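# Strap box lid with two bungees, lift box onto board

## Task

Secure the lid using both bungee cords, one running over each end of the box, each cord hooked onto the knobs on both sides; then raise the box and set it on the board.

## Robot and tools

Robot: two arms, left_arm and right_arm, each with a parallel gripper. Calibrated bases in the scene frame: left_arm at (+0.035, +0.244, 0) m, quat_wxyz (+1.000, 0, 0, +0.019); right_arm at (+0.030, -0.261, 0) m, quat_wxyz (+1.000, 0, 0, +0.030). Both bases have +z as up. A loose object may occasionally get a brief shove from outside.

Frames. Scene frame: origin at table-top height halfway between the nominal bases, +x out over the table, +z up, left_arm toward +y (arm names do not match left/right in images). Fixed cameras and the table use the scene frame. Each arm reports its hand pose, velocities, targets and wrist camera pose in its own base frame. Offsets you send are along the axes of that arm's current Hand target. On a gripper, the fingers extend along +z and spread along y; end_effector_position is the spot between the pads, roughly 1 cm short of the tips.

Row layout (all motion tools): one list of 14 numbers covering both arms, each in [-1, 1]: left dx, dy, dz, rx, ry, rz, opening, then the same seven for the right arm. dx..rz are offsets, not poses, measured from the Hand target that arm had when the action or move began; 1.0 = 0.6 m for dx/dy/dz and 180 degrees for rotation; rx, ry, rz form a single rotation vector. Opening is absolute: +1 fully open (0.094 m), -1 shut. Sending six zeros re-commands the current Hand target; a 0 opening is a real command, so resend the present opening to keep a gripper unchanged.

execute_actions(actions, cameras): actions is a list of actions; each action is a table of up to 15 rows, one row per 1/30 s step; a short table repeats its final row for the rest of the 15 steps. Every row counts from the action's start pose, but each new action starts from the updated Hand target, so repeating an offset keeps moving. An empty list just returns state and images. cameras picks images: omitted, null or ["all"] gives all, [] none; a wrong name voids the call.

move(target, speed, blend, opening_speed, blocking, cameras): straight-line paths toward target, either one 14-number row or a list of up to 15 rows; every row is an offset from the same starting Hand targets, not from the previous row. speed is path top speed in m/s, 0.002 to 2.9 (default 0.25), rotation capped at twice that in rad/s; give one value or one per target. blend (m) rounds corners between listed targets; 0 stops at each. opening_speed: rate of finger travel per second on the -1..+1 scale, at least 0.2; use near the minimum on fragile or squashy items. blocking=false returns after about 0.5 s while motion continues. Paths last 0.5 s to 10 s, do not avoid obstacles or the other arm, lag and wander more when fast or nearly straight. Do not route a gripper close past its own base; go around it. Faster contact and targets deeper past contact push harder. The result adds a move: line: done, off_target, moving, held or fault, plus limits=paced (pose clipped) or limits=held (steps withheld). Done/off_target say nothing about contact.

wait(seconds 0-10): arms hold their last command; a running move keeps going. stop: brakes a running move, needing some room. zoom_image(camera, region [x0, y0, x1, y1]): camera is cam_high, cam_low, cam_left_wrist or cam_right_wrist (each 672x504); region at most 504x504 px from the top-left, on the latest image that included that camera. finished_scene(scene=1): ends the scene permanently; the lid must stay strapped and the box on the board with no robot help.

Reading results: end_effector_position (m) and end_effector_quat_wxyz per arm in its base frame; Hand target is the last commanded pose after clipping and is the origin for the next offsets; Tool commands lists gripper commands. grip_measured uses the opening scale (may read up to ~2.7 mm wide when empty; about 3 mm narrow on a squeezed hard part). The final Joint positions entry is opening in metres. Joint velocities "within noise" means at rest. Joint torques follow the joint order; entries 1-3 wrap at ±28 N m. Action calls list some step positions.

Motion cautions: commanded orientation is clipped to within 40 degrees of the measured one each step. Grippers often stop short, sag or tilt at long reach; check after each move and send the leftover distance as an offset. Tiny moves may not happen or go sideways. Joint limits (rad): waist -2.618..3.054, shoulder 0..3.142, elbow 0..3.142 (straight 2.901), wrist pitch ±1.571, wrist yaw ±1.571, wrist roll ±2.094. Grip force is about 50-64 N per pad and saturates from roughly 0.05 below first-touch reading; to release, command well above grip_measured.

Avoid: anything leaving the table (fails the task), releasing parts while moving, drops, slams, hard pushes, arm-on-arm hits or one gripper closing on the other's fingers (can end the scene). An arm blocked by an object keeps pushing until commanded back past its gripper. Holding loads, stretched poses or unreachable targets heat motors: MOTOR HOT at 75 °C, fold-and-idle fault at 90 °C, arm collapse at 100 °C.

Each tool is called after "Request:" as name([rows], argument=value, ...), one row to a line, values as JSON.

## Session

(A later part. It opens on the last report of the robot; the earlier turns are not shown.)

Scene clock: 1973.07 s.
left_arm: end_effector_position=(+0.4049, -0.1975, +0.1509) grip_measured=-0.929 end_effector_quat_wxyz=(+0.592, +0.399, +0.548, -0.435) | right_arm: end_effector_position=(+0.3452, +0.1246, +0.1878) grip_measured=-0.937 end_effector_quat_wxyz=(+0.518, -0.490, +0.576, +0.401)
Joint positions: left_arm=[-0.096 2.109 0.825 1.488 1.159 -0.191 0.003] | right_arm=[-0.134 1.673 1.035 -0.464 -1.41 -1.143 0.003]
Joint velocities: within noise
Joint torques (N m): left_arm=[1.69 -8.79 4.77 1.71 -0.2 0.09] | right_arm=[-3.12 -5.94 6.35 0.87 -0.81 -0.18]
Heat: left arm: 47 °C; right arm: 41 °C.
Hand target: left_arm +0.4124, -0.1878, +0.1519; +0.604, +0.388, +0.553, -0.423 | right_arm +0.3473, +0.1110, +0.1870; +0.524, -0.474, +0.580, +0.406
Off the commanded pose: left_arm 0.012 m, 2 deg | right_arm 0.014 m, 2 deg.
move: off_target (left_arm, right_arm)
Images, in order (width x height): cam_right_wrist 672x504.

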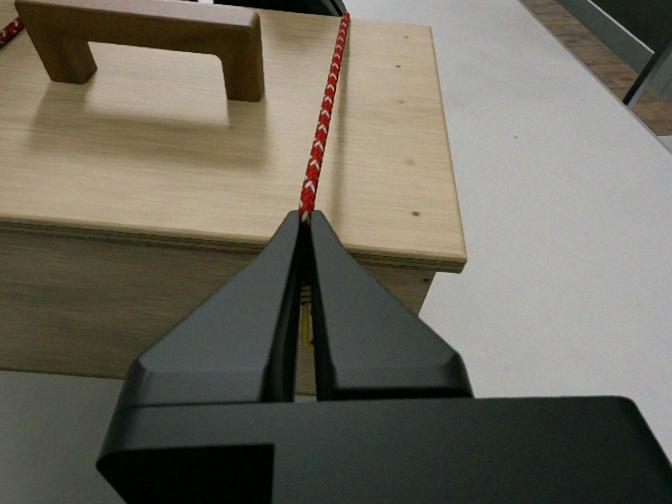

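Request:
move(target=[0,0,0,0,0,0,-1, 0.0725,0.0288,0.0053,0,0,0,-1], speed=0.08, cameras=["cam_right_wrist"])

Request:
zoom_image(camera="cam_right_wrist", region=[260, 160, 480, 380])

Scene clock: 1984.90 s.
left_arm: end_effector_position=(+0.4049, -0.1975, +0.1509) grip_measured=-0.929 end_effector_quat_wxyz=(+0.592, +0.399, +0.548, -0.435) | right_arm: end_effector_position=(+0.3316, +0.1256, +0.1567) grip_measured=-0.938 end_effector_quat_wxyz=(+0.531, -0.495, +0.556, +0.405)
Joint positions: left_arm=[-0.096 2.109 0.825 1.488 1.159 -0.191 0.003] | right_arm=[-0.14 1.707 0.911 -0.331 -1.45 -1.198 0.003]
Joint velocities: within noise
Joint torques (N m): left_arm=[1.66 -8.8 4.74 1.71 -0.21 0.09] | right_arm=[-2.95 -5.26 4 0.84 -0.45 -0.16]
Heat: left arm: 47 °C; right arm: 41 °C.
Hand target: left_arm +0.4124, -0.1878, +0.1519; +0.604, +0.388, +0.553, -0.423 | right_arm +0.3311, +0.1126, +0.1429; +0.525, -0.474, +0.580, +0.406
Off the commanded pose: left_arm 0.012 m, 2 deg | right_arm 0.019 m, 4 deg.
move: off_target (left_arm, right_arm)
Images, in order (width x height): cam_right_wrist 672x504.

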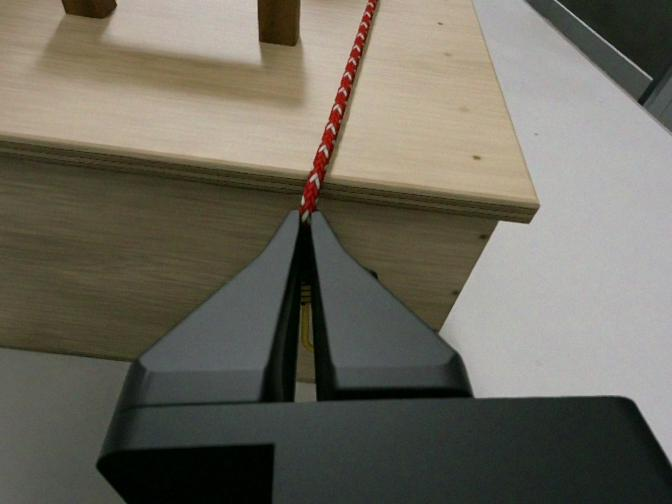

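Scaled by 2.291.

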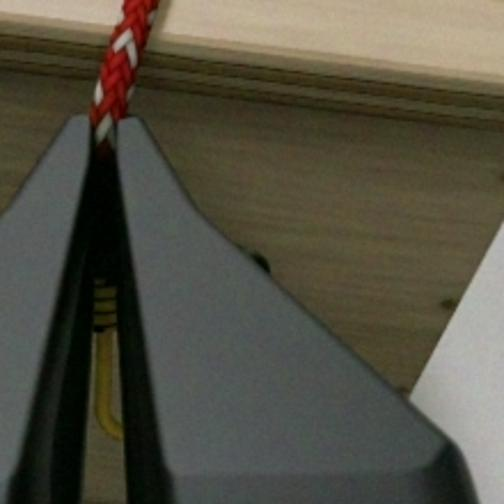

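Request:
zoom_image(camera="cam_right_wrist", region=[330, 240, 400, 310])

Scaled by 7.200.

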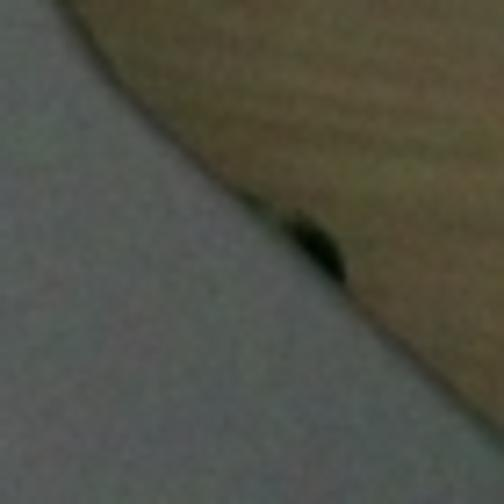

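Request:
move(target=[0,0,0,0,0,0,-1, 0.0162,0,0.0122,0,0,0.012,-1], speed=0.06, cameras=["cam_right_wrist", "cam_low"])

Request:
zoom_image(camera="cam_right_wrist", region=[260, 160, 480, 380])

Scene clock: 1993.27 s.
left_arm: end_effector_position=(+0.4049, -0.1975, +0.1509) grip_measured=-0.929 end_effector_quat_wxyz=(+0.592, +0.399, +0.548, -0.435) | right_arm: end_effector_position=(+0.3341, +0.1257, +0.1527) grip_measured=-0.939 end_effector_quat_wxyz=(+0.536, -0.489, +0.552, +0.411)
Joint positions: left_arm=[-0.096 2.109 0.825 1.488 1.159 -0.191 0.003] | right_arm=[-0.14 1.718 0.873 -0.185 -1.469 -1.1 0.003]
Joint velocities: within noise
Joint torques (N m): left_arm=[1.68 -8.79 4.75 1.71 -0.21 0.09] | right_arm=[-1.47 -4.93 3.62 0.89 -0.16 0.06]
Heat: left arm: 47 °C; right arm: 41 °C.
Hand target: left_arm +0.4124, -0.1878, +0.1519; +0.604, +0.388, +0.553, -0.423 | right_arm +0.3328, +0.1184, +0.1325; +0.517, -0.463, +0.588, +0.415
Off the commanded pose: left_arm 0.012 m, 2 deg | right_arm 0.022 m, 6 deg.
move: off_target (left_arm, right_arm)
Images, in order (width x height): cam_low 672x504, cam_right_wrist 672x504.

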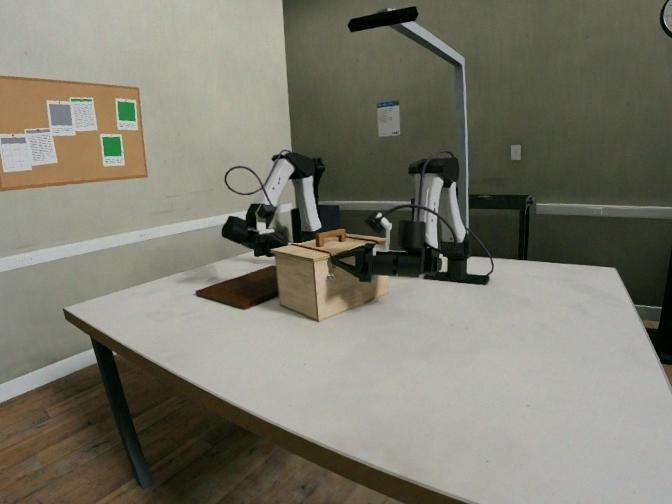

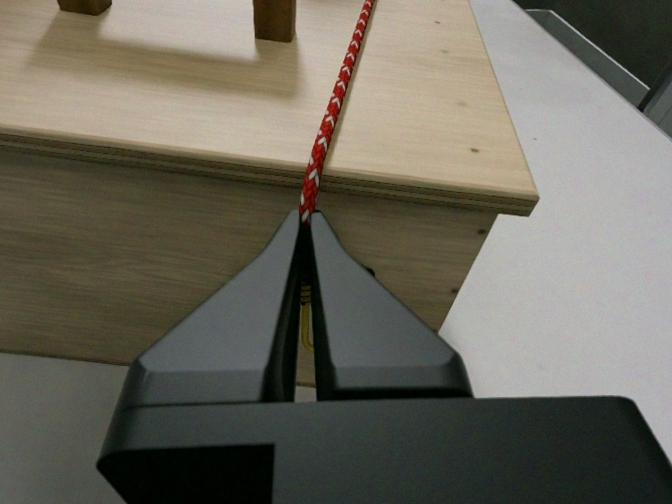

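Scaled by 2.291.

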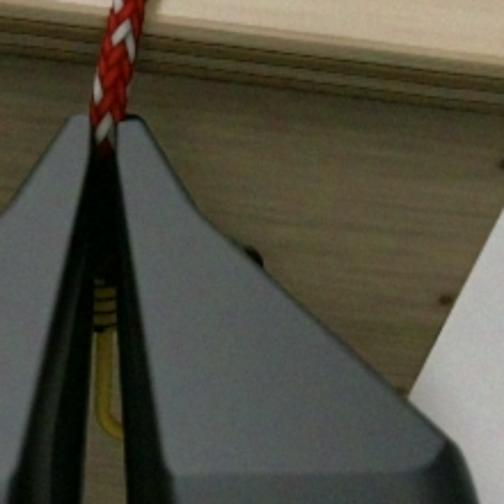

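Request:
move(target=[0,0,0,0,0,0,-1, 0.0092,0.0010,0.0207,0,0,0.01,-1], speed=0.06, cameras=["cam_right_wrist"])

Request:
zoom_image(camera="cam_right_wrist", region=[260, 160, 480, 380])

Scene clock: 1996.73 s.
left_arm: end_effector_position=(+0.4049, -0.1975, +0.1509) grip_measured=-0.929 end_effector_quat_wxyz=(+0.592, +0.399, +0.548, -0.435) | right_arm: end_effector_position=(+0.3353, +0.1318, +0.1501) grip_measured=-0.939 end_effector_quat_wxyz=(+0.533, -0.482, +0.554, +0.421)
Joint positions: left_arm=[-0.096 2.109 0.825 1.488 1.159 -0.191 0.003] | right_arm=[-0.12 1.718 0.819 0.029 -1.469 -0.914 0.003]
Joint velocities: within noise
Joint torques (N m): left_arm=[1.68 -8.81 4.74 1.71 -0.21 0.09] | right_arm=[-0.08 -4.55 3.44 1.03 0.09 -0.04]
Heat: left arm: 47 °C; right arm: 40 °C.
Hand target: left_arm +0.4124, -0.1878, +0.1519; +0.604, +0.388, +0.553, -0.423 | right_arm +0.3348, +0.1299, +0.1255; +0.510, -0.453, +0.596, +0.423
Off the commanded pose: left_arm 0.012 m, 2 deg | right_arm 0.025 m, 6 deg.
move: off_target (left_arm, right_arm)
Images, in order (width x height): cam_right_wrist 672x504.

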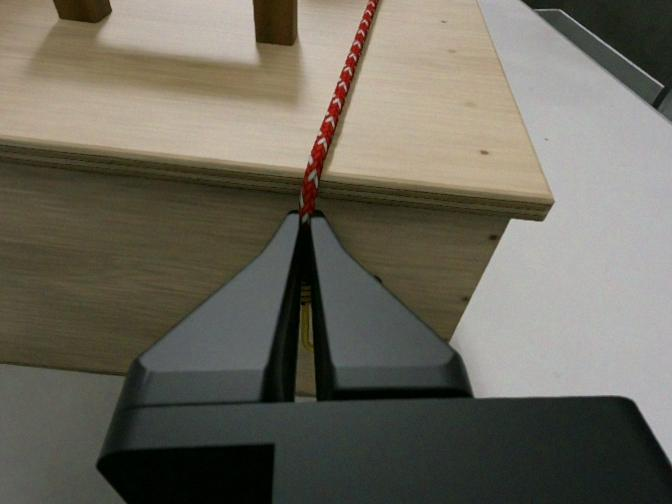

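Scaled by 2.291.

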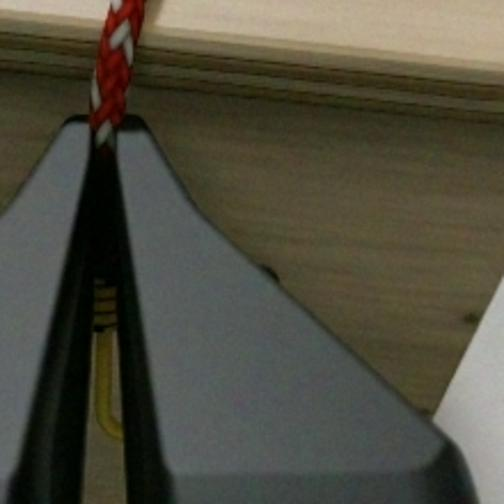

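Request:
move(target=[0,0,0,0,0,0,-1, 0.0092,0.0028,0.0150,0,0,0,-1], speed=0.06, cameras=["cam_right_wrist"])

Request:
zoom_image(camera="cam_right_wrist", region=[260, 160, 480, 380])

Scene clock: 2001.87 s.
left_arm: end_effector_position=(+0.4049, -0.1975, +0.1509) grip_measured=-0.929 end_effector_quat_wxyz=(+0.592, +0.399, +0.548, -0.436) | right_arm: end_effector_position=(+0.3356, +0.1368, +0.1479) grip_measured=-0.939 end_effector_quat_wxyz=(+0.539, -0.486, +0.548, +0.415)
Joint positions: left_arm=[-0.096 2.109 0.825 1.488 1.16 -0.191 0.003] | right_arm=[-0.104 1.718 0.76 0.252 -1.458 -0.773 0.003]
Joint velocities: within noise
Joint torques (N m): left_arm=[1.68 -8.8 4.75 1.71 -0.21 0.09] | right_arm=[0.79 -3.84 3.06 1.06 0.23 -0.02]
Heat: left arm: 48 °C; right arm: 40 °C.
Hand target: left_arm +0.4124, -0.1878, +0.1519; +0.604, +0.388, +0.553, -0.423 | right_arm +0.3347, +0.1385, +0.1189; +0.510, -0.453, +0.596, +0.423
Off the commanded pose: left_arm 0.012 m, 2 deg | right_arm 0.029 m, 7 deg.
move: off_target (left_arm, right_arm)
Images, in order (width x height): cam_right_wrist 672x504.

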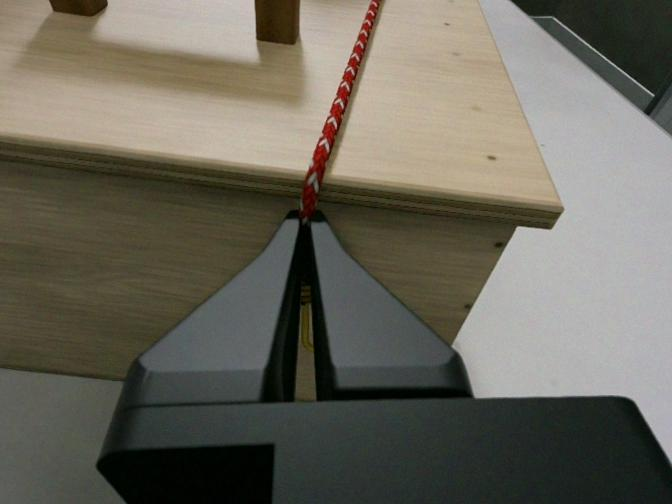

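Scaled by 2.291.

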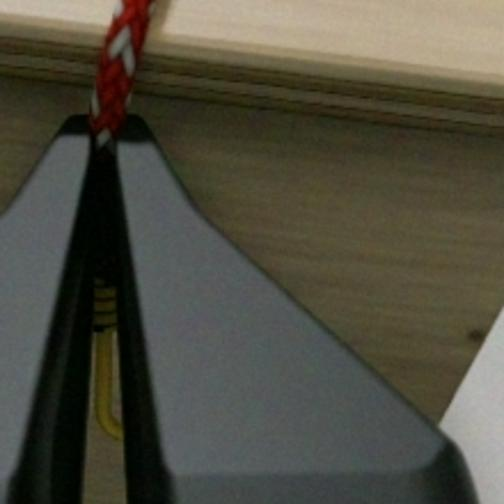

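Request:
move(target=[0,0,0,0,0,0,-1, 0.0140,0.0013,0.0098,0,0,0,-1], speed=0.06, cameras=["cam_right_wrist", "cam_high"])

Request:
zoom_image(camera="cam_right_wrist", region=[260, 160, 480, 380])

Scene clock: 2005.97 s.
left_arm: end_effector_position=(+0.4049, -0.1975, +0.1509) grip_measured=-0.929 end_effector_quat_wxyz=(+0.592, +0.399, +0.548, -0.436) | right_arm: end_effector_position=(+0.3362, +0.1398, +0.1458) grip_measured=-0.939 end_effector_quat_wxyz=(+0.552, -0.494, +0.535, +0.406)
Joint positions: left_arm=[-0.096 2.109 0.825 1.488 1.16 -0.191 0.003] | right_arm=[-0.094 1.737 0.713 0.463 -1.456 -0.67 0.003]
Joint velocities: within noise
Joint torques (N m): left_arm=[1.69 -8.8 4.75 1.71 -0.21 0.09] | right_arm=[1.29 -3.03 2.3 0.82 0.39 0.03]
Heat: left arm: 48 °C; right arm: 40 °C.
Hand target: left_arm +0.4124, -0.1878, +0.1519; +0.604, +0.388, +0.553, -0.423 | right_arm +0.3347, +0.1434, +0.1099; +0.510, -0.453, +0.596, +0.423
Off the commanded pose: left_arm 0.012 m, 2 deg | right_arm 0.036 m, 10 deg.
move: off_target (left_arm, right_arm)
Images, in order (width x height): cam_high 672x504, cam_right_wrist 672x504.

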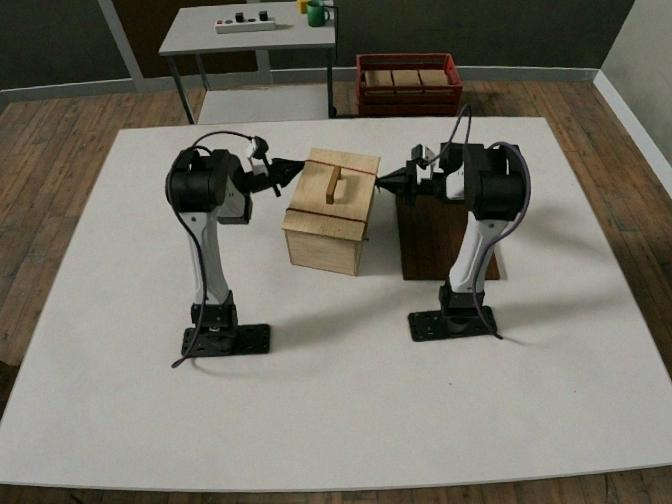

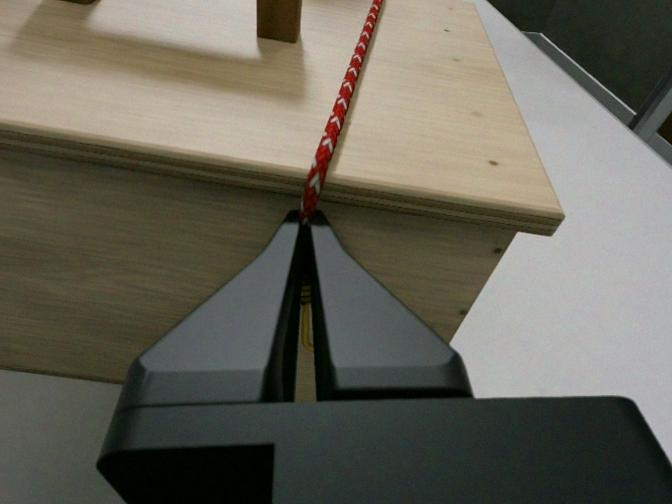

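Scaled by 2.291.

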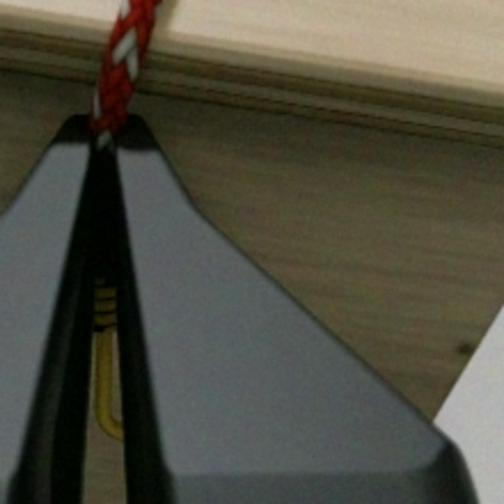

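Request:
move(target=[0,0,0,0,0,0,-1, 0.0100,0.0006,0.0020,0,0,0.025,-1], speed=0.06, cameras=["cam_right_wrist"])

Request:
zoom_image(camera="cam_right_wrist", region=[260, 160, 480, 380])

Scene clock: 2011.77 s.
left_arm: end_effector_position=(+0.4049, -0.1975, +0.1509) grip_measured=-0.929 end_effector_quat_wxyz=(+0.592, +0.399, +0.548, -0.436) | right_arm: end_effector_position=(+0.3369, +0.1402, +0.1442) grip_measured=-0.939 end_effector_quat_wxyz=(+0.548, -0.479, +0.545, +0.417)
Joint positions: left_arm=[-0.096 2.109 0.825 1.488 1.16 -0.191 0.003] | right_arm=[-0.092 1.756 0.68 0.619 -1.451 -0.524 0.003]
Joint velocities: within noise
Joint torques (N m): left_arm=[1.68 -8.79 4.77 1.71 -0.21 0.09] | right_arm=[1.32 -2.32 1.68 0.6 0.4 0.07]
Heat: left arm: 48 °C; right arm: 39 °C.
Hand target: left_arm +0.4124, -0.1878, +0.1519; +0.604, +0.388, +0.553, -0.423 | right_arm +0.3342, +0.1440, +0.1038; +0.493, -0.430, +0.613, +0.443
Off the commanded pose: left_arm 0.012 m, 2 deg | right_arm 0.041 m, 12 deg.
move: off_target (left_arm, right_arm)
Images, in order (width x height): cam_right_wrist 672x504.

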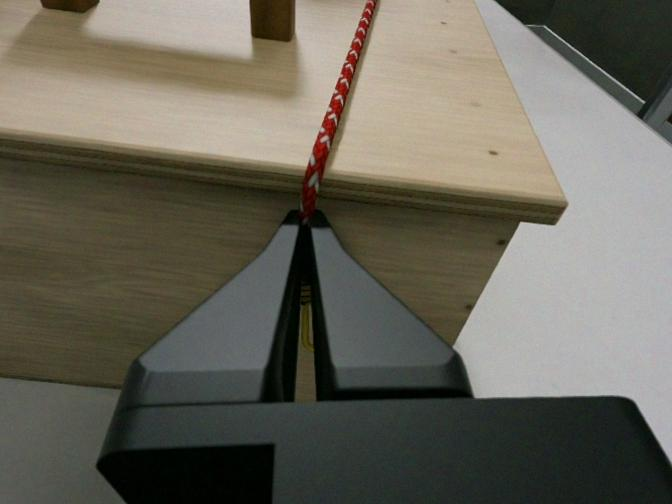

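Scaled by 2.291.

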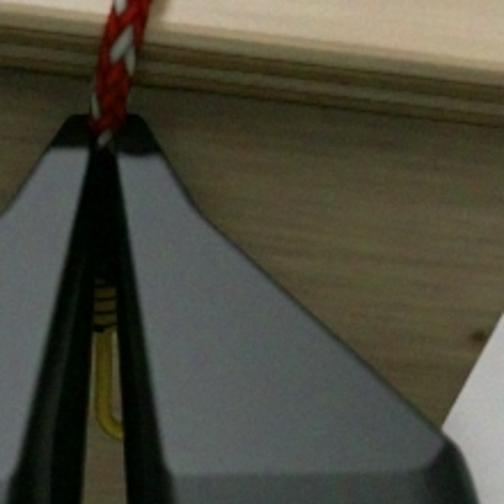

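Request:
move(target=[0,0,0,0,0,0,-1, -0.0025,-0.0215,-0.0007,0,0,0,-1], speed=0.05, cameras=["cam_right_wrist"])

Request:
zoom_image(camera="cam_right_wrist", region=[280, 250, 350, 400])

Scene clock: 2017.43 s.
left_arm: end_effector_position=(+0.4049, -0.1975, +0.1509) grip_measured=-0.929 end_effector_quat_wxyz=(+0.592, +0.399, +0.548, -0.436) | right_arm: end_effector_position=(+0.3401, +0.1404, +0.1400) grip_measured=-0.939 end_effector_quat_wxyz=(+0.544, -0.476, +0.541, +0.430)
Joint positions: left_arm=[-0.096 2.109 0.825 1.488 1.16 -0.191 0.003] | right_arm=[-0.092 1.807 0.689 0.706 -1.475 -0.463 0.003]
Joint velocities: within noise
Joint torques (N m): left_arm=[1.66 -8.8 4.75 1.71 -0.21 0.09] | right_arm=[0.61 -2.25 3.3 0.67 0.56 0.06]
Heat: left arm: 48 °C; right arm: 39 °C.
Hand target: left_arm +0.4124, -0.1878, +0.1519; +0.604, +0.388, +0.553, -0.423 | right_arm +0.3468, +0.1407, +0.1038; +0.493, -0.430, +0.613, +0.443
Off the commanded pose: left_arm 0.012 m, 2 deg | right_arm 0.037 m, 12 deg.
move: off_target (left_arm, right_arm)
Images, in order (width x height): cam_right_wrist 672x504.

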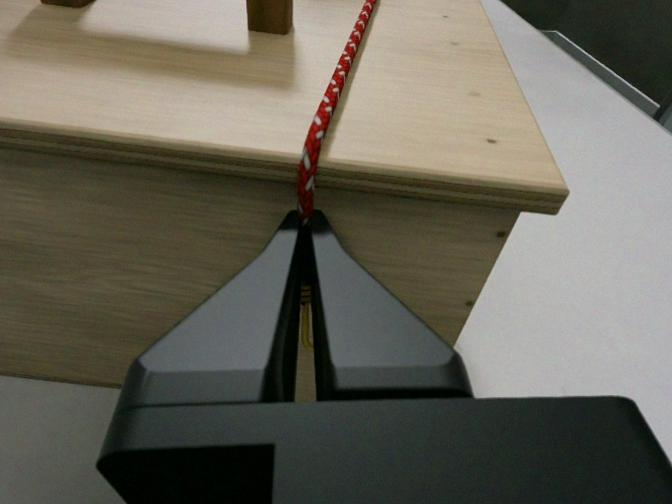

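Scaled by 3.360.

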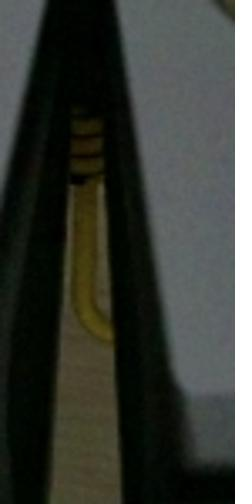

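Request:
move(target=[0,0,0,0,0,0,-1, -0.0052,-0.0152,-0.0008,0,0,0,-1], speed=0.05, cameras=["cam_right_wrist"])

Request:
zoom_image(camera="cam_right_wrist", region=[280, 250, 350, 400])

Scene clock: 2021.63 s.
left_arm: end_effector_position=(+0.4049, -0.1975, +0.1509) grip_measured=-0.929 end_effector_quat_wxyz=(+0.592, +0.399, +0.548, -0.436) | right_arm: end_effector_position=(+0.3429, +0.1404, +0.1396) grip_measured=-0.939 end_effector_quat_wxyz=(+0.539, -0.474, +0.538, +0.442)
Joint positions: left_arm=[-0.096 2.109 0.825 1.488 1.16 -0.191 0.003] | right_arm=[-0.092 1.837 0.706 0.747 -1.496 -0.419 0.003]
Joint velocities: within noise
Joint torques (N m): left_arm=[1.66 -8.81 4.74 1.71 -0.21 0.09] | right_arm=[0.13 -2.45 4.07 0.72 0.7 0.1]
Heat: left arm: 48 °C; right arm: 38 °C.
Hand target: left_arm +0.4124, -0.1878, +0.1519; +0.604, +0.388, +0.553, -0.423 | right_arm +0.3559, +0.1384, +0.1059; +0.493, -0.430, +0.613, +0.443
Off the commanded pose: left_arm 0.012 m, 2 deg | right_arm 0.036 m, 11 deg.
move: off_target (left_arm, right_arm)
Images, in order (width x height): cam_right_wrist 672x504.

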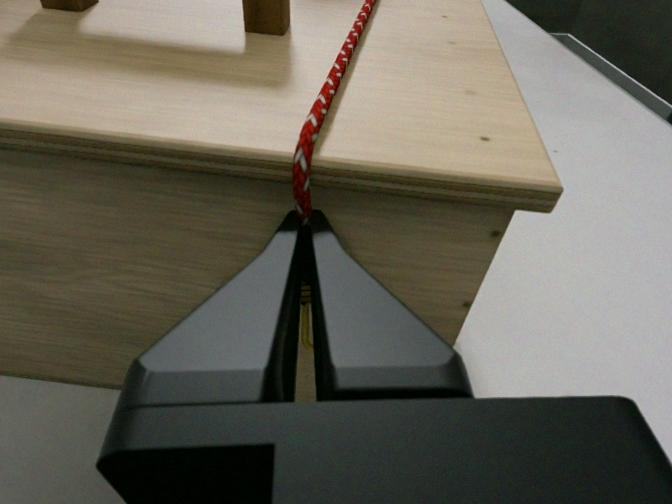

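Scaled by 3.360.

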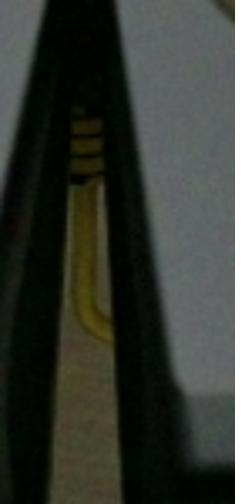

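Request:
move(target=[0,0,0,0,0,0,-1, -0.0008,-0.0068,0,0.0328,-0.0040,0.0041,-1], speed=0.05, cameras=["cam_right_wrist"])

Request:
zoom_image(camera="cam_right_wrist", region=[280, 250, 350, 400])

Scene clock: 2025.40 s.
left_arm: end_effector_position=(+0.4048, -0.1975, +0.1511) grip_measured=-0.929 end_effector_quat_wxyz=(+0.593, +0.399, +0.548, -0.435) | right_arm: end_effector_position=(+0.3500, +0.1382, +0.1401) grip_measured=-0.939 end_effector_quat_wxyz=(+0.556, -0.456, +0.558, +0.415)
Joint positions: left_arm=[-0.096 2.109 0.825 1.489 1.16 -0.191 0.003] | right_arm=[-0.092 1.837 0.656 0.937 -1.414 -0.284 0.003]
Joint velocities: within noise
Joint torques (N m): left_arm=[1.68 -8.8 4.74 1.69 -0.21 0.09] | right_arm=[0.75 -3.92 2.02 0.79 0.92 0.07]
Heat: left arm: 48 °C; right arm: 38 °C.
Hand target: left_arm +0.4124, -0.1878, +0.1519; +0.604, +0.388, +0.553, -0.423 | right_arm +0.3600, +0.1373, +0.1059; +0.516, -0.397, +0.635, +0.417
Off the commanded pose: left_arm 0.012 m, 2 deg | right_arm 0.036 m, 12 deg.
move: off_target (left_arm, right_arm)
Images, in order (width x height): cam_right_wrist 672x504.

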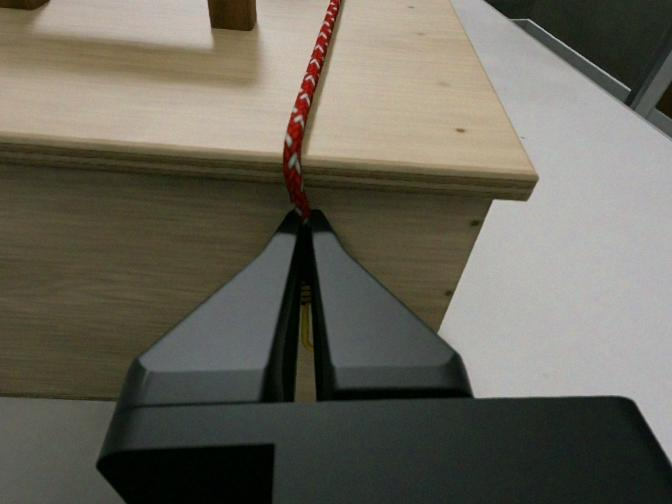

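Scaled by 3.360.

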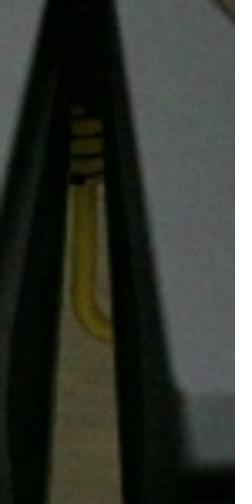

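Request:
zoom_image(camera="cam_right_wrist", region=[292, 276, 328, 360])

Scaled by 6.000.

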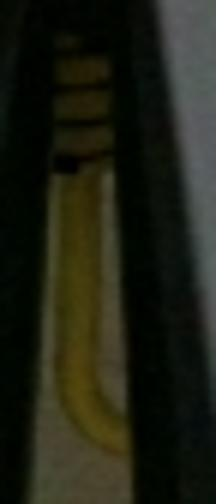

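Request:
wait(seconds=0, cameras=["cam_high"])

Request:
zoom_image(camera="cam_high", region=[340, 150, 410, 220])

Scene clock: 2032.80 s.
left_arm: end_effector_position=(+0.4048, -0.1975, +0.1511) grip_measured=-0.929 end_effector_quat_wxyz=(+0.593, +0.399, +0.548, -0.435) | right_arm: end_effector_position=(+0.3500, +0.1382, +0.1401) grip_measured=-0.939 end_effector_quat_wxyz=(+0.555, -0.455, +0.558, +0.416)
Joint positions: left_arm=[-0.096 2.109 0.825 1.489 1.16 -0.191 0.003] | right_arm=[-0.092 1.837 0.656 0.937 -1.414 -0.282 0.003]
Joint velocities: within noise
Joint torques (N m): left_arm=[1.68 -8.79 4.74 1.7 -0.21 0.09] | right_arm=[0.76 -3.93 2.03 0.8 0.93 0.09]
Heat: left arm: 48 °C; right arm: 38 °C.
Hand target: left_arm +0.4124, -0.1878, +0.1519; +0.604, +0.388, +0.553, -0.423 | right_arm +0.3599, +0.1373, +0.1059; +0.516, -0.397, +0.635, +0.417
Tool commands: left_gripper/opening=-1.0 right_gripper/opening=-1.0
Off the commanded pose: left_arm 0.012 m, 2 deg | right_arm 0.036 m, 12 deg.
Images, in order (width x height): cam_high 672x504.

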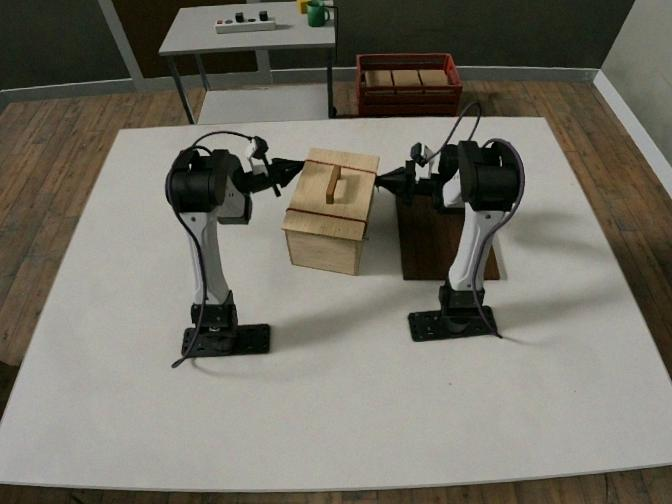

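Scaled by 7.200.

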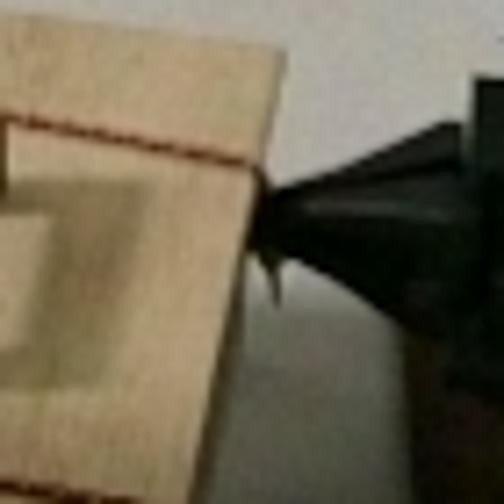

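Request:
zoom_image(camera="cam_high", region=[366, 172, 390, 196])

Scaled by 21.000.

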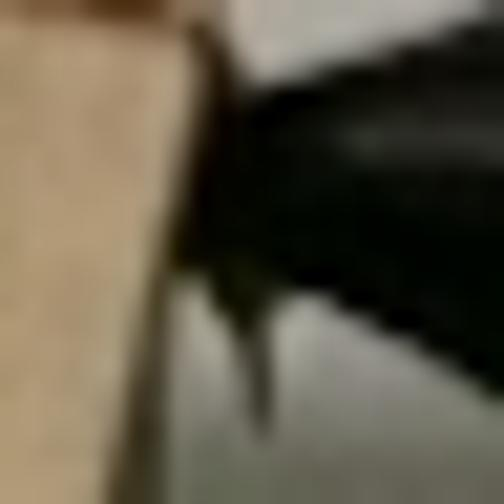

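Request:
wait(seconds=0, cameras=["cam_low", "cam_left_wrist"])

Request:
zoom_image(camera="cam_low", region=[262, 225, 352, 325])

Scene clock: 2043.60 s.
left_arm: end_effector_position=(+0.4048, -0.1975, +0.1511) grip_measured=-0.929 end_effector_quat_wxyz=(+0.593, +0.399, +0.548, -0.435) | right_arm: end_effector_position=(+0.3500, +0.1382, +0.1401) grip_measured=-0.939 end_effector_quat_wxyz=(+0.555, -0.455, +0.558, +0.416)
Joint positions: left_arm=[-0.096 2.109 0.825 1.489 1.16 -0.191 0.003] | right_arm=[-0.092 1.837 0.656 0.937 -1.414 -0.282 0.003]
Joint velocities: within noise
Joint torques (N m): left_arm=[1.68 -8.81 4.75 1.7 -0.21 0.09] | right_arm=[0.75 -3.92 2.02 0.79 0.92 0.08]
Heat: left arm: 48 °C; right arm: 37 °C.
Hand target: left_arm +0.4124, -0.1878, +0.1519; +0.604, +0.388, +0.553, -0.423 | right_arm +0.3599, +0.1373, +0.1059; +0.516, -0.397, +0.635, +0.417
Tool commands: left_gripper/opening=-1.0 right_gripper/opening=-1.0
Off the commanded pose: left_arm 0.012 m, 2 deg | right_arm 0.036 m, 12 deg.
Images, in order (width x height): cam_low 672x504, cam_left_wrist 672x504.

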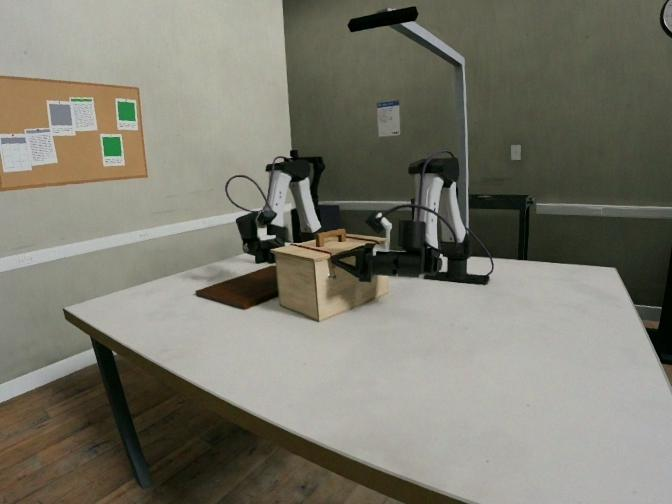

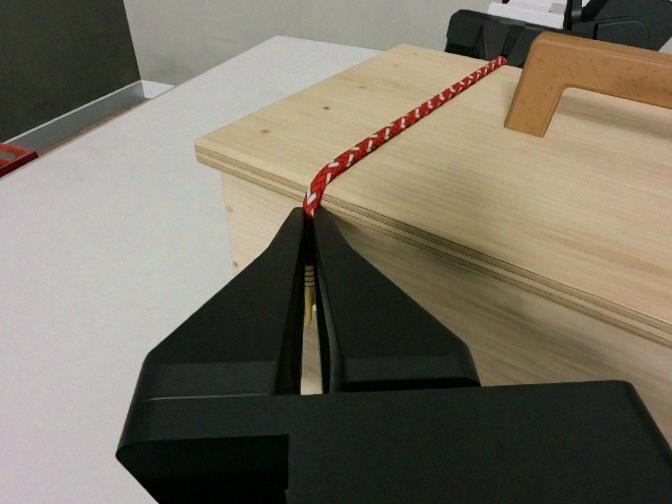

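Scaled by 5.040.

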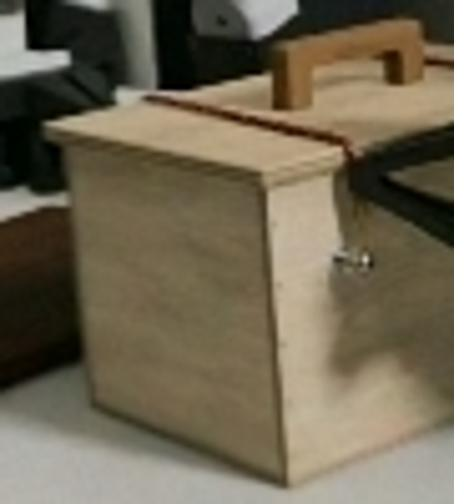

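Request:
move(target=[0,0,0,0,0,0,-1, -0.0007,-0.0052,0.0003,0,0,0,-1], speed=0.05, cameras=["cam_right_wrist"])

Request:
zoom_image(camera="cam_right_wrist", region=[292, 276, 328, 360])

Scene clock: 2048.57 s.
left_arm: end_effector_position=(+0.4048, -0.1975, +0.1511) grip_measured=-0.929 end_effector_quat_wxyz=(+0.593, +0.399, +0.548, -0.435) | right_arm: end_effector_position=(+0.3495, +0.1379, +0.1401) grip_measured=-0.939 end_effector_quat_wxyz=(+0.559, -0.454, +0.559, +0.411)
Joint positions: left_arm=[-0.096 2.109 0.825 1.489 1.16 -0.191 0.003] | right_arm=[-0.092 1.837 0.643 0.973 -1.405 -0.266 0.003]
Joint velocities: within noise
Joint torques (N m): left_arm=[1.66 -8.8 4.74 1.7 -0.21 0.09] | right_arm=[0.64 -2.66 3.66 0.66 0.83 0.08]
Heat: left arm: 48 °C; right arm: 37 °C.
Hand target: left_arm +0.4124, -0.1878, +0.1519; +0.604, +0.388, +0.553, -0.423 | right_arm +0.3631, +0.1365, +0.1060; +0.516, -0.397, +0.635, +0.417
Off the commanded pose: left_arm 0.012 m, 2 deg | right_arm 0.037 m, 12 deg.
move: off_target (left_arm, right_arm)
Images, in order (width x height): cam_right_wrist 672x504.

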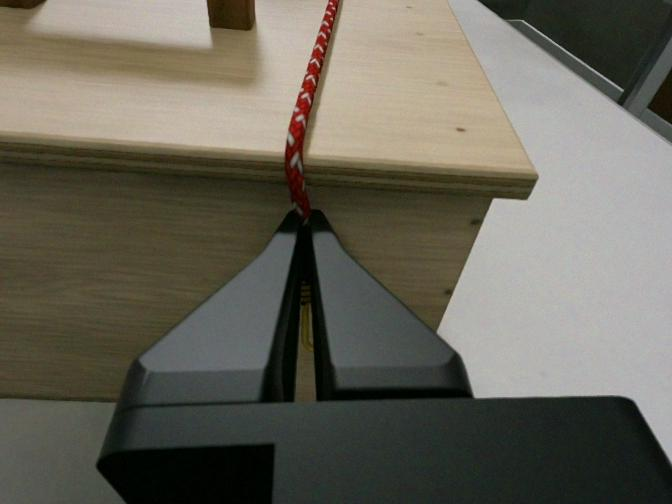

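Scaled by 6.000.

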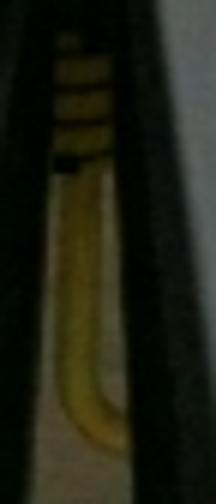

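Request:
move(target=[0,0,0,0,0,0,-1, -0.0008,-0.0072,0.0003,0,0,0,-1], speed=0.05, cameras=["cam_right_wrist"])

Request:
zoom_image(camera="cam_right_wrist", region=[292, 276, 328, 360])

Scene clock: 2050.10 s.
left_arm: end_effector_position=(+0.4048, -0.1975, +0.1511) grip_measured=-0.929 end_effector_quat_wxyz=(+0.593, +0.399, +0.548, -0.435) | right_arm: end_effector_position=(+0.3512, +0.1378, +0.1396) grip_measured=-0.939 end_effector_quat_wxyz=(+0.559, -0.453, +0.559, +0.412)
Joint positions: left_arm=[-0.096 2.109 0.825 1.489 1.16 -0.191 0.003] | right_arm=[-0.092 1.845 0.649 0.98 -1.405 -0.258 0.003]
Joint velocities: within noise
Joint torques (N m): left_arm=[1.68 -8.83 4.75 1.7 -0.21 0.09] | right_arm=[0.35 -2.24 4.51 0.6 0.81 0.04]
Heat: left arm: 48 °C; right arm: 37 °C.
Hand target: left_arm +0.4124, -0.1878, +0.1519; +0.604, +0.388, +0.553, -0.423 | right_arm +0.3672, +0.1352, +0.1058; +0.516, -0.397, +0.635, +0.417
Off the commanded pose: left_arm 0.012 m, 2 deg | right_arm 0.037 m, 12 deg.
move: off_target (left_arm, right_arm)
Images, in order (width x height): cam_right_wrist 672x504.

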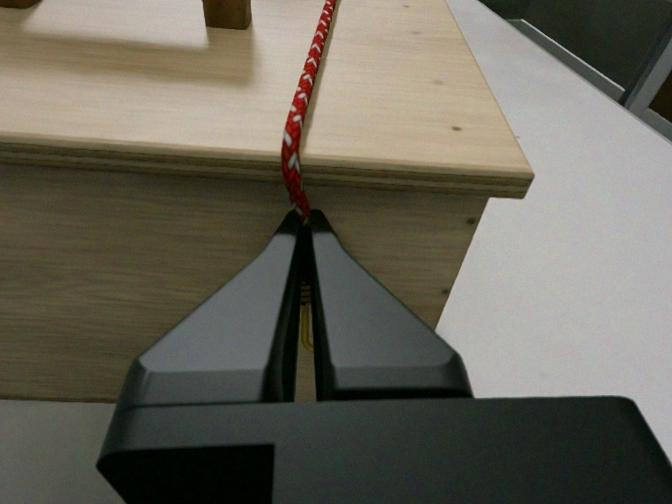

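Scaled by 6.000.

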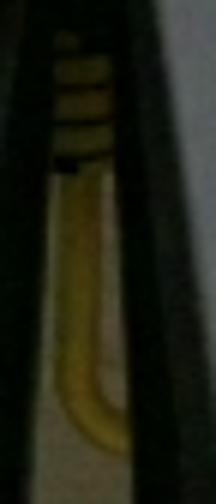

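Request:
move(target=[0,0,0,0,0,0,-1, -0.0008,-0.0055,0.0003,0,0,0,-1], speed=0.05, cameras=["cam_right_wrist"])

Request:
zoom_image(camera="cam_right_wrist", region=[292, 276, 328, 360])

Scene clock: 2052.07 s.
left_arm: end_effector_position=(+0.4048, -0.1975, +0.1511) grip_measured=-0.929 end_effector_quat_wxyz=(+0.593, +0.399, +0.548, -0.435) | right_arm: end_effector_position=(+0.3531, +0.1377, +0.1395) grip_measured=-0.939 end_effector_quat_wxyz=(+0.559, -0.454, +0.557, +0.413)
Joint positions: left_arm=[-0.096 2.109 0.825 1.489 1.16 -0.191 0.003] | right_arm=[-0.092 1.857 0.658 0.994 -1.409 -0.251 0.003]
Joint velocities: within noise
Joint torques (N m): left_arm=[1.68 -8.8 4.75 1.69 -0.21 0.09] | right_arm=[0.18 -2.21 4.72 0.57 0.87 0.06]
Heat: left arm: 48 °C; right arm: 37 °C.
Hand target: left_arm +0.4124, -0.1878, +0.1519; +0.604, +0.388, +0.553, -0.423 | right_arm +0.3704, +0.1343, +0.1060; +0.516, -0.397, +0.635, +0.417
Off the commanded pose: left_arm 0.012 m, 2 deg | right_arm 0.038 m, 12 deg.
move: off_target (left_arm, right_arm)
Images, in order (width x height): cam_right_wrist 672x504.

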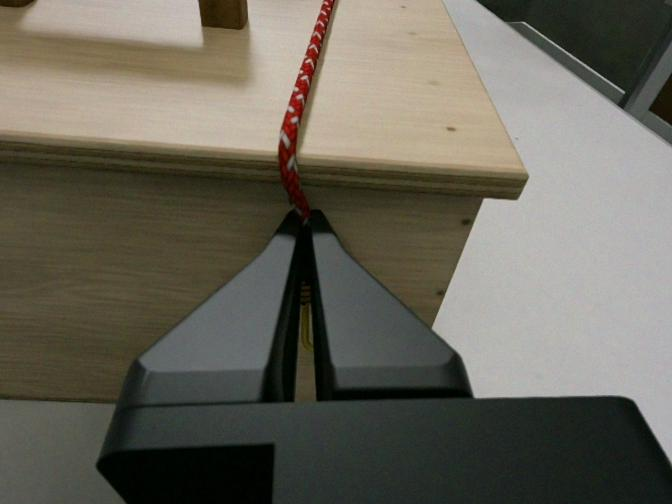

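Scaled by 6.000.

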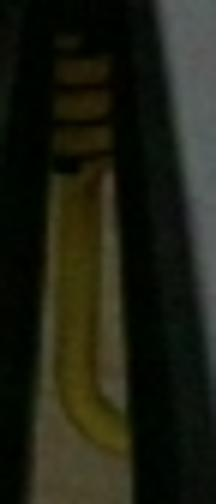

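Request:
zoom_image(camera="cam_right_wrist", region=[298, 290, 322, 330])

Scaled by 12.600.

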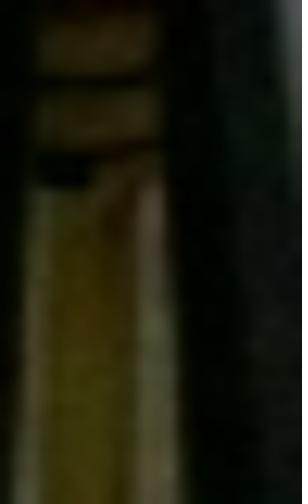

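Request:
wait(seconds=0, cameras=["cam_left_wrist", "cam_low"])

Request:
zoom_image(camera="cam_left_wrist", region=[280, 240, 345, 350])

Request:
zoom_image(camera="cam_low", region=[318, 256, 348, 286])

Scene clock: 2057.87 s.
left_arm: end_effector_position=(+0.4048, -0.1975, +0.1511) grip_measured=-0.929 end_effector_quat_wxyz=(+0.593, +0.399, +0.548, -0.435) | right_arm: end_effector_position=(+0.3530, +0.1377, +0.1394) grip_measured=-0.939 end_effector_quat_wxyz=(+0.559, -0.454, +0.557, +0.413)
Joint positions: left_arm=[-0.096 2.109 0.825 1.489 1.16 -0.191 0.003] | right_arm=[-0.092 1.857 0.658 0.994 -1.409 -0.251 0.003]
Joint velocities: within noise
Joint torques (N m): left_arm=[1.66 -8.81 4.74 1.7 -0.21 0.09] | right_arm=[0.2 -2.32 4.67 0.56 0.83 0.06]
Heat: left arm: 48 °C; right arm: 37 °C.
Hand target: left_arm +0.4124, -0.1878, +0.1519; +0.604, +0.388, +0.553, -0.423 | right_arm +0.3704, +0.1343, +0.1059; +0.516, -0.397, +0.635, +0.417
Tool commands: left_gripper/opening=-1.0 right_gripper/opening=-1.0
Off the commanded pose: left_arm 0.012 m, 2 deg | right_arm 0.038 m, 12 deg.
Images, in order (width x height): cam_low 672x504, cam_left_wrist 672x504.

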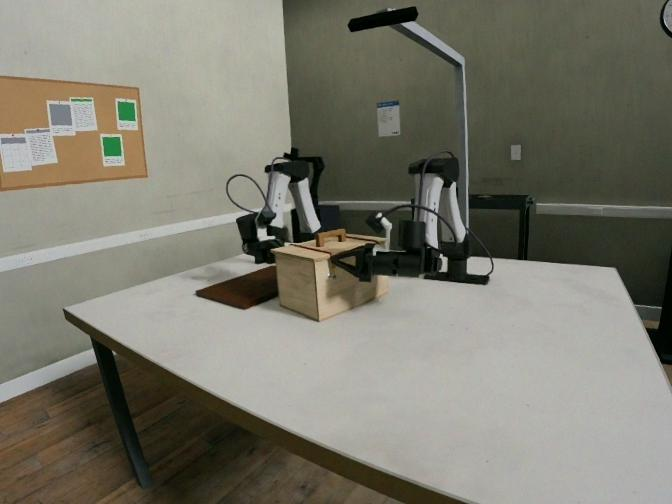

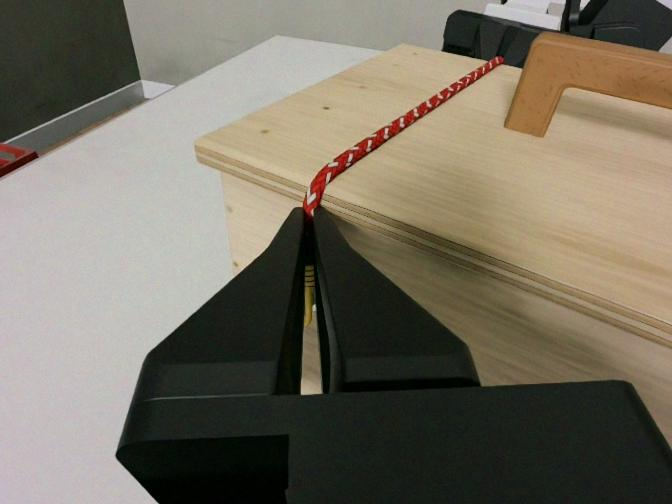

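Scaled by 4.582.

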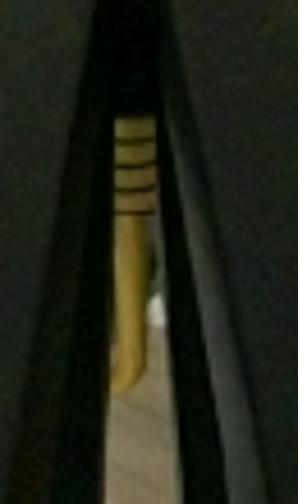

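Scaled by 16.800.

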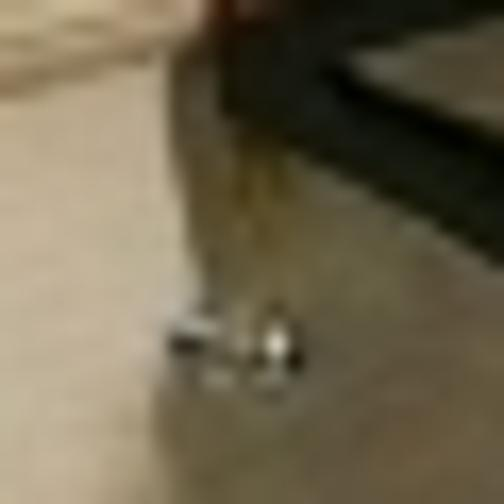

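Request:
wait(seconds=0.1, cameras=["cam_right_wrist"])

Scene clock: 2063.97 s.
left_arm: end_effector_position=(+0.4048, -0.1975, +0.1511) grip_measured=-0.929 end_effector_quat_wxyz=(+0.593, +0.399, +0.548, -0.435) | right_arm: end_effector_position=(+0.3530, +0.1377, +0.1394) grip_measured=-0.939 end_effector_quat_wxyz=(+0.559, -0.454, +0.557, +0.413)
Joint positions: left_arm=[-0.096 2.109 0.825 1.489 1.16 -0.191 0.003] | right_arm=[-0.092 1.857 0.658 0.994 -1.409 -0.251 0.003]
Joint velocities: within noise
Joint torques (N m): left_arm=[1.68 -8.81 4.75 1.69 -0.21 0.09] | right_arm=[0.18 -2.32 4.66 0.57 0.83 0.06]
Heat: left arm: 48 °C; right arm: 37 °C.
Hand target: left_arm +0.4124, -0.1878, +0.1519; +0.604, +0.388, +0.553, -0.423 | right_arm +0.3704, +0.1343, +0.1059; +0.516, -0.397, +0.635, +0.417
Tool commands: left_gripper/opening=-1.0 right_gripper/opening=-1.0
Off the commanded pose: left_arm 0.012 m, 2 deg | right_arm 0.038 m, 12 deg.
wait: 0.10 s; at rest from the start
Images, in order (width x height): cam_right_wrist 672x504.

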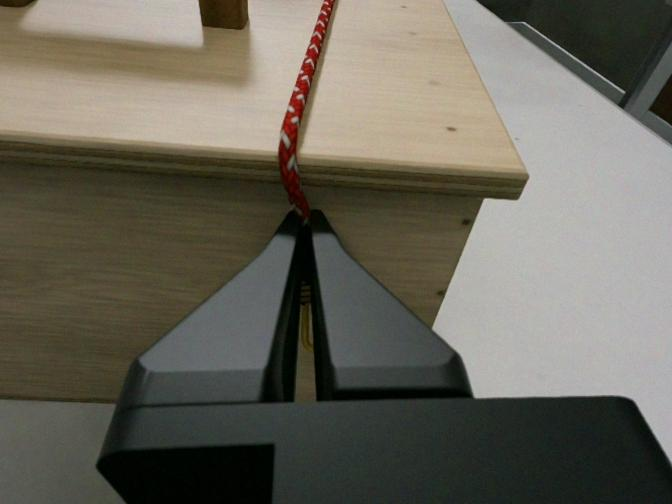

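Request:
move(target=[0,0,0,0,0,0,-1,-0.0022,-0.0165,0.0012,0,0,0,-1], speed=0.05, cameras=["cam_right_wrist"])

Scene clock: 2065.57 s.
left_arm: end_effector_position=(+0.4053, -0.1964, +0.1512) grip_measured=-0.929 end_effector_quat_wxyz=(+0.593, +0.399, +0.548, -0.434) | right_arm: end_effector_position=(+0.3604, +0.1373, +0.1390) grip_measured=-0.939 end_effector_quat_wxyz=(+0.559, -0.456, +0.553, +0.416)
Joint positions: left_arm=[-0.094 2.109 0.825 1.49 1.16 -0.191 0.003] | right_arm=[-0.092 1.89 0.692 1.007 -1.418 -0.239 0.003]
Joint velocities: within noise
Joint torques (N m): left_arm=[1.47 -8.79 4.75 1.68 -0.21 0.09] | right_arm=[-0.28 -2.66 4.94 0.53 0.88 0.09]
Heat: left arm: 48 °C; right arm: 37 °C.
Hand target: left_arm +0.4124, -0.1877, +0.1519; +0.604, +0.388, +0.553, -0.423 | right_arm +0.3801, +0.1317, +0.1059; +0.516, -0.397, +0.635, +0.417
Off the commanded pose: left_arm 0.011 m, 2 deg | right_arm 0.039 m, 13 deg.
move: off_target (left_arm, right_arm)
Images, in order (width x height): cam_right_wrist 672x504.

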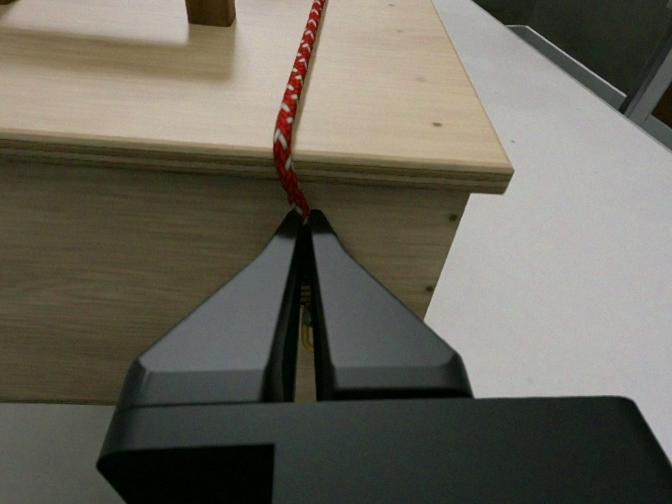

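Request:
zoom_image(camera="cam_right_wrist", region=[270, 190, 350, 400])

Scaled by 2.400.

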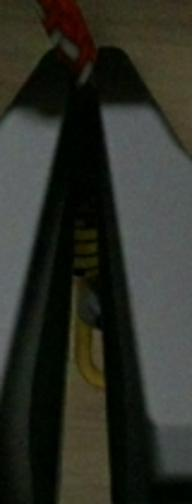

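Request:
zoom_image(camera="cam_right_wrist", region=[290, 270, 330, 360])

Scaled by 5.600.

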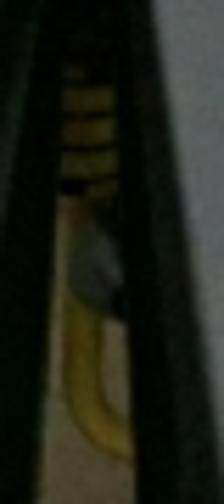

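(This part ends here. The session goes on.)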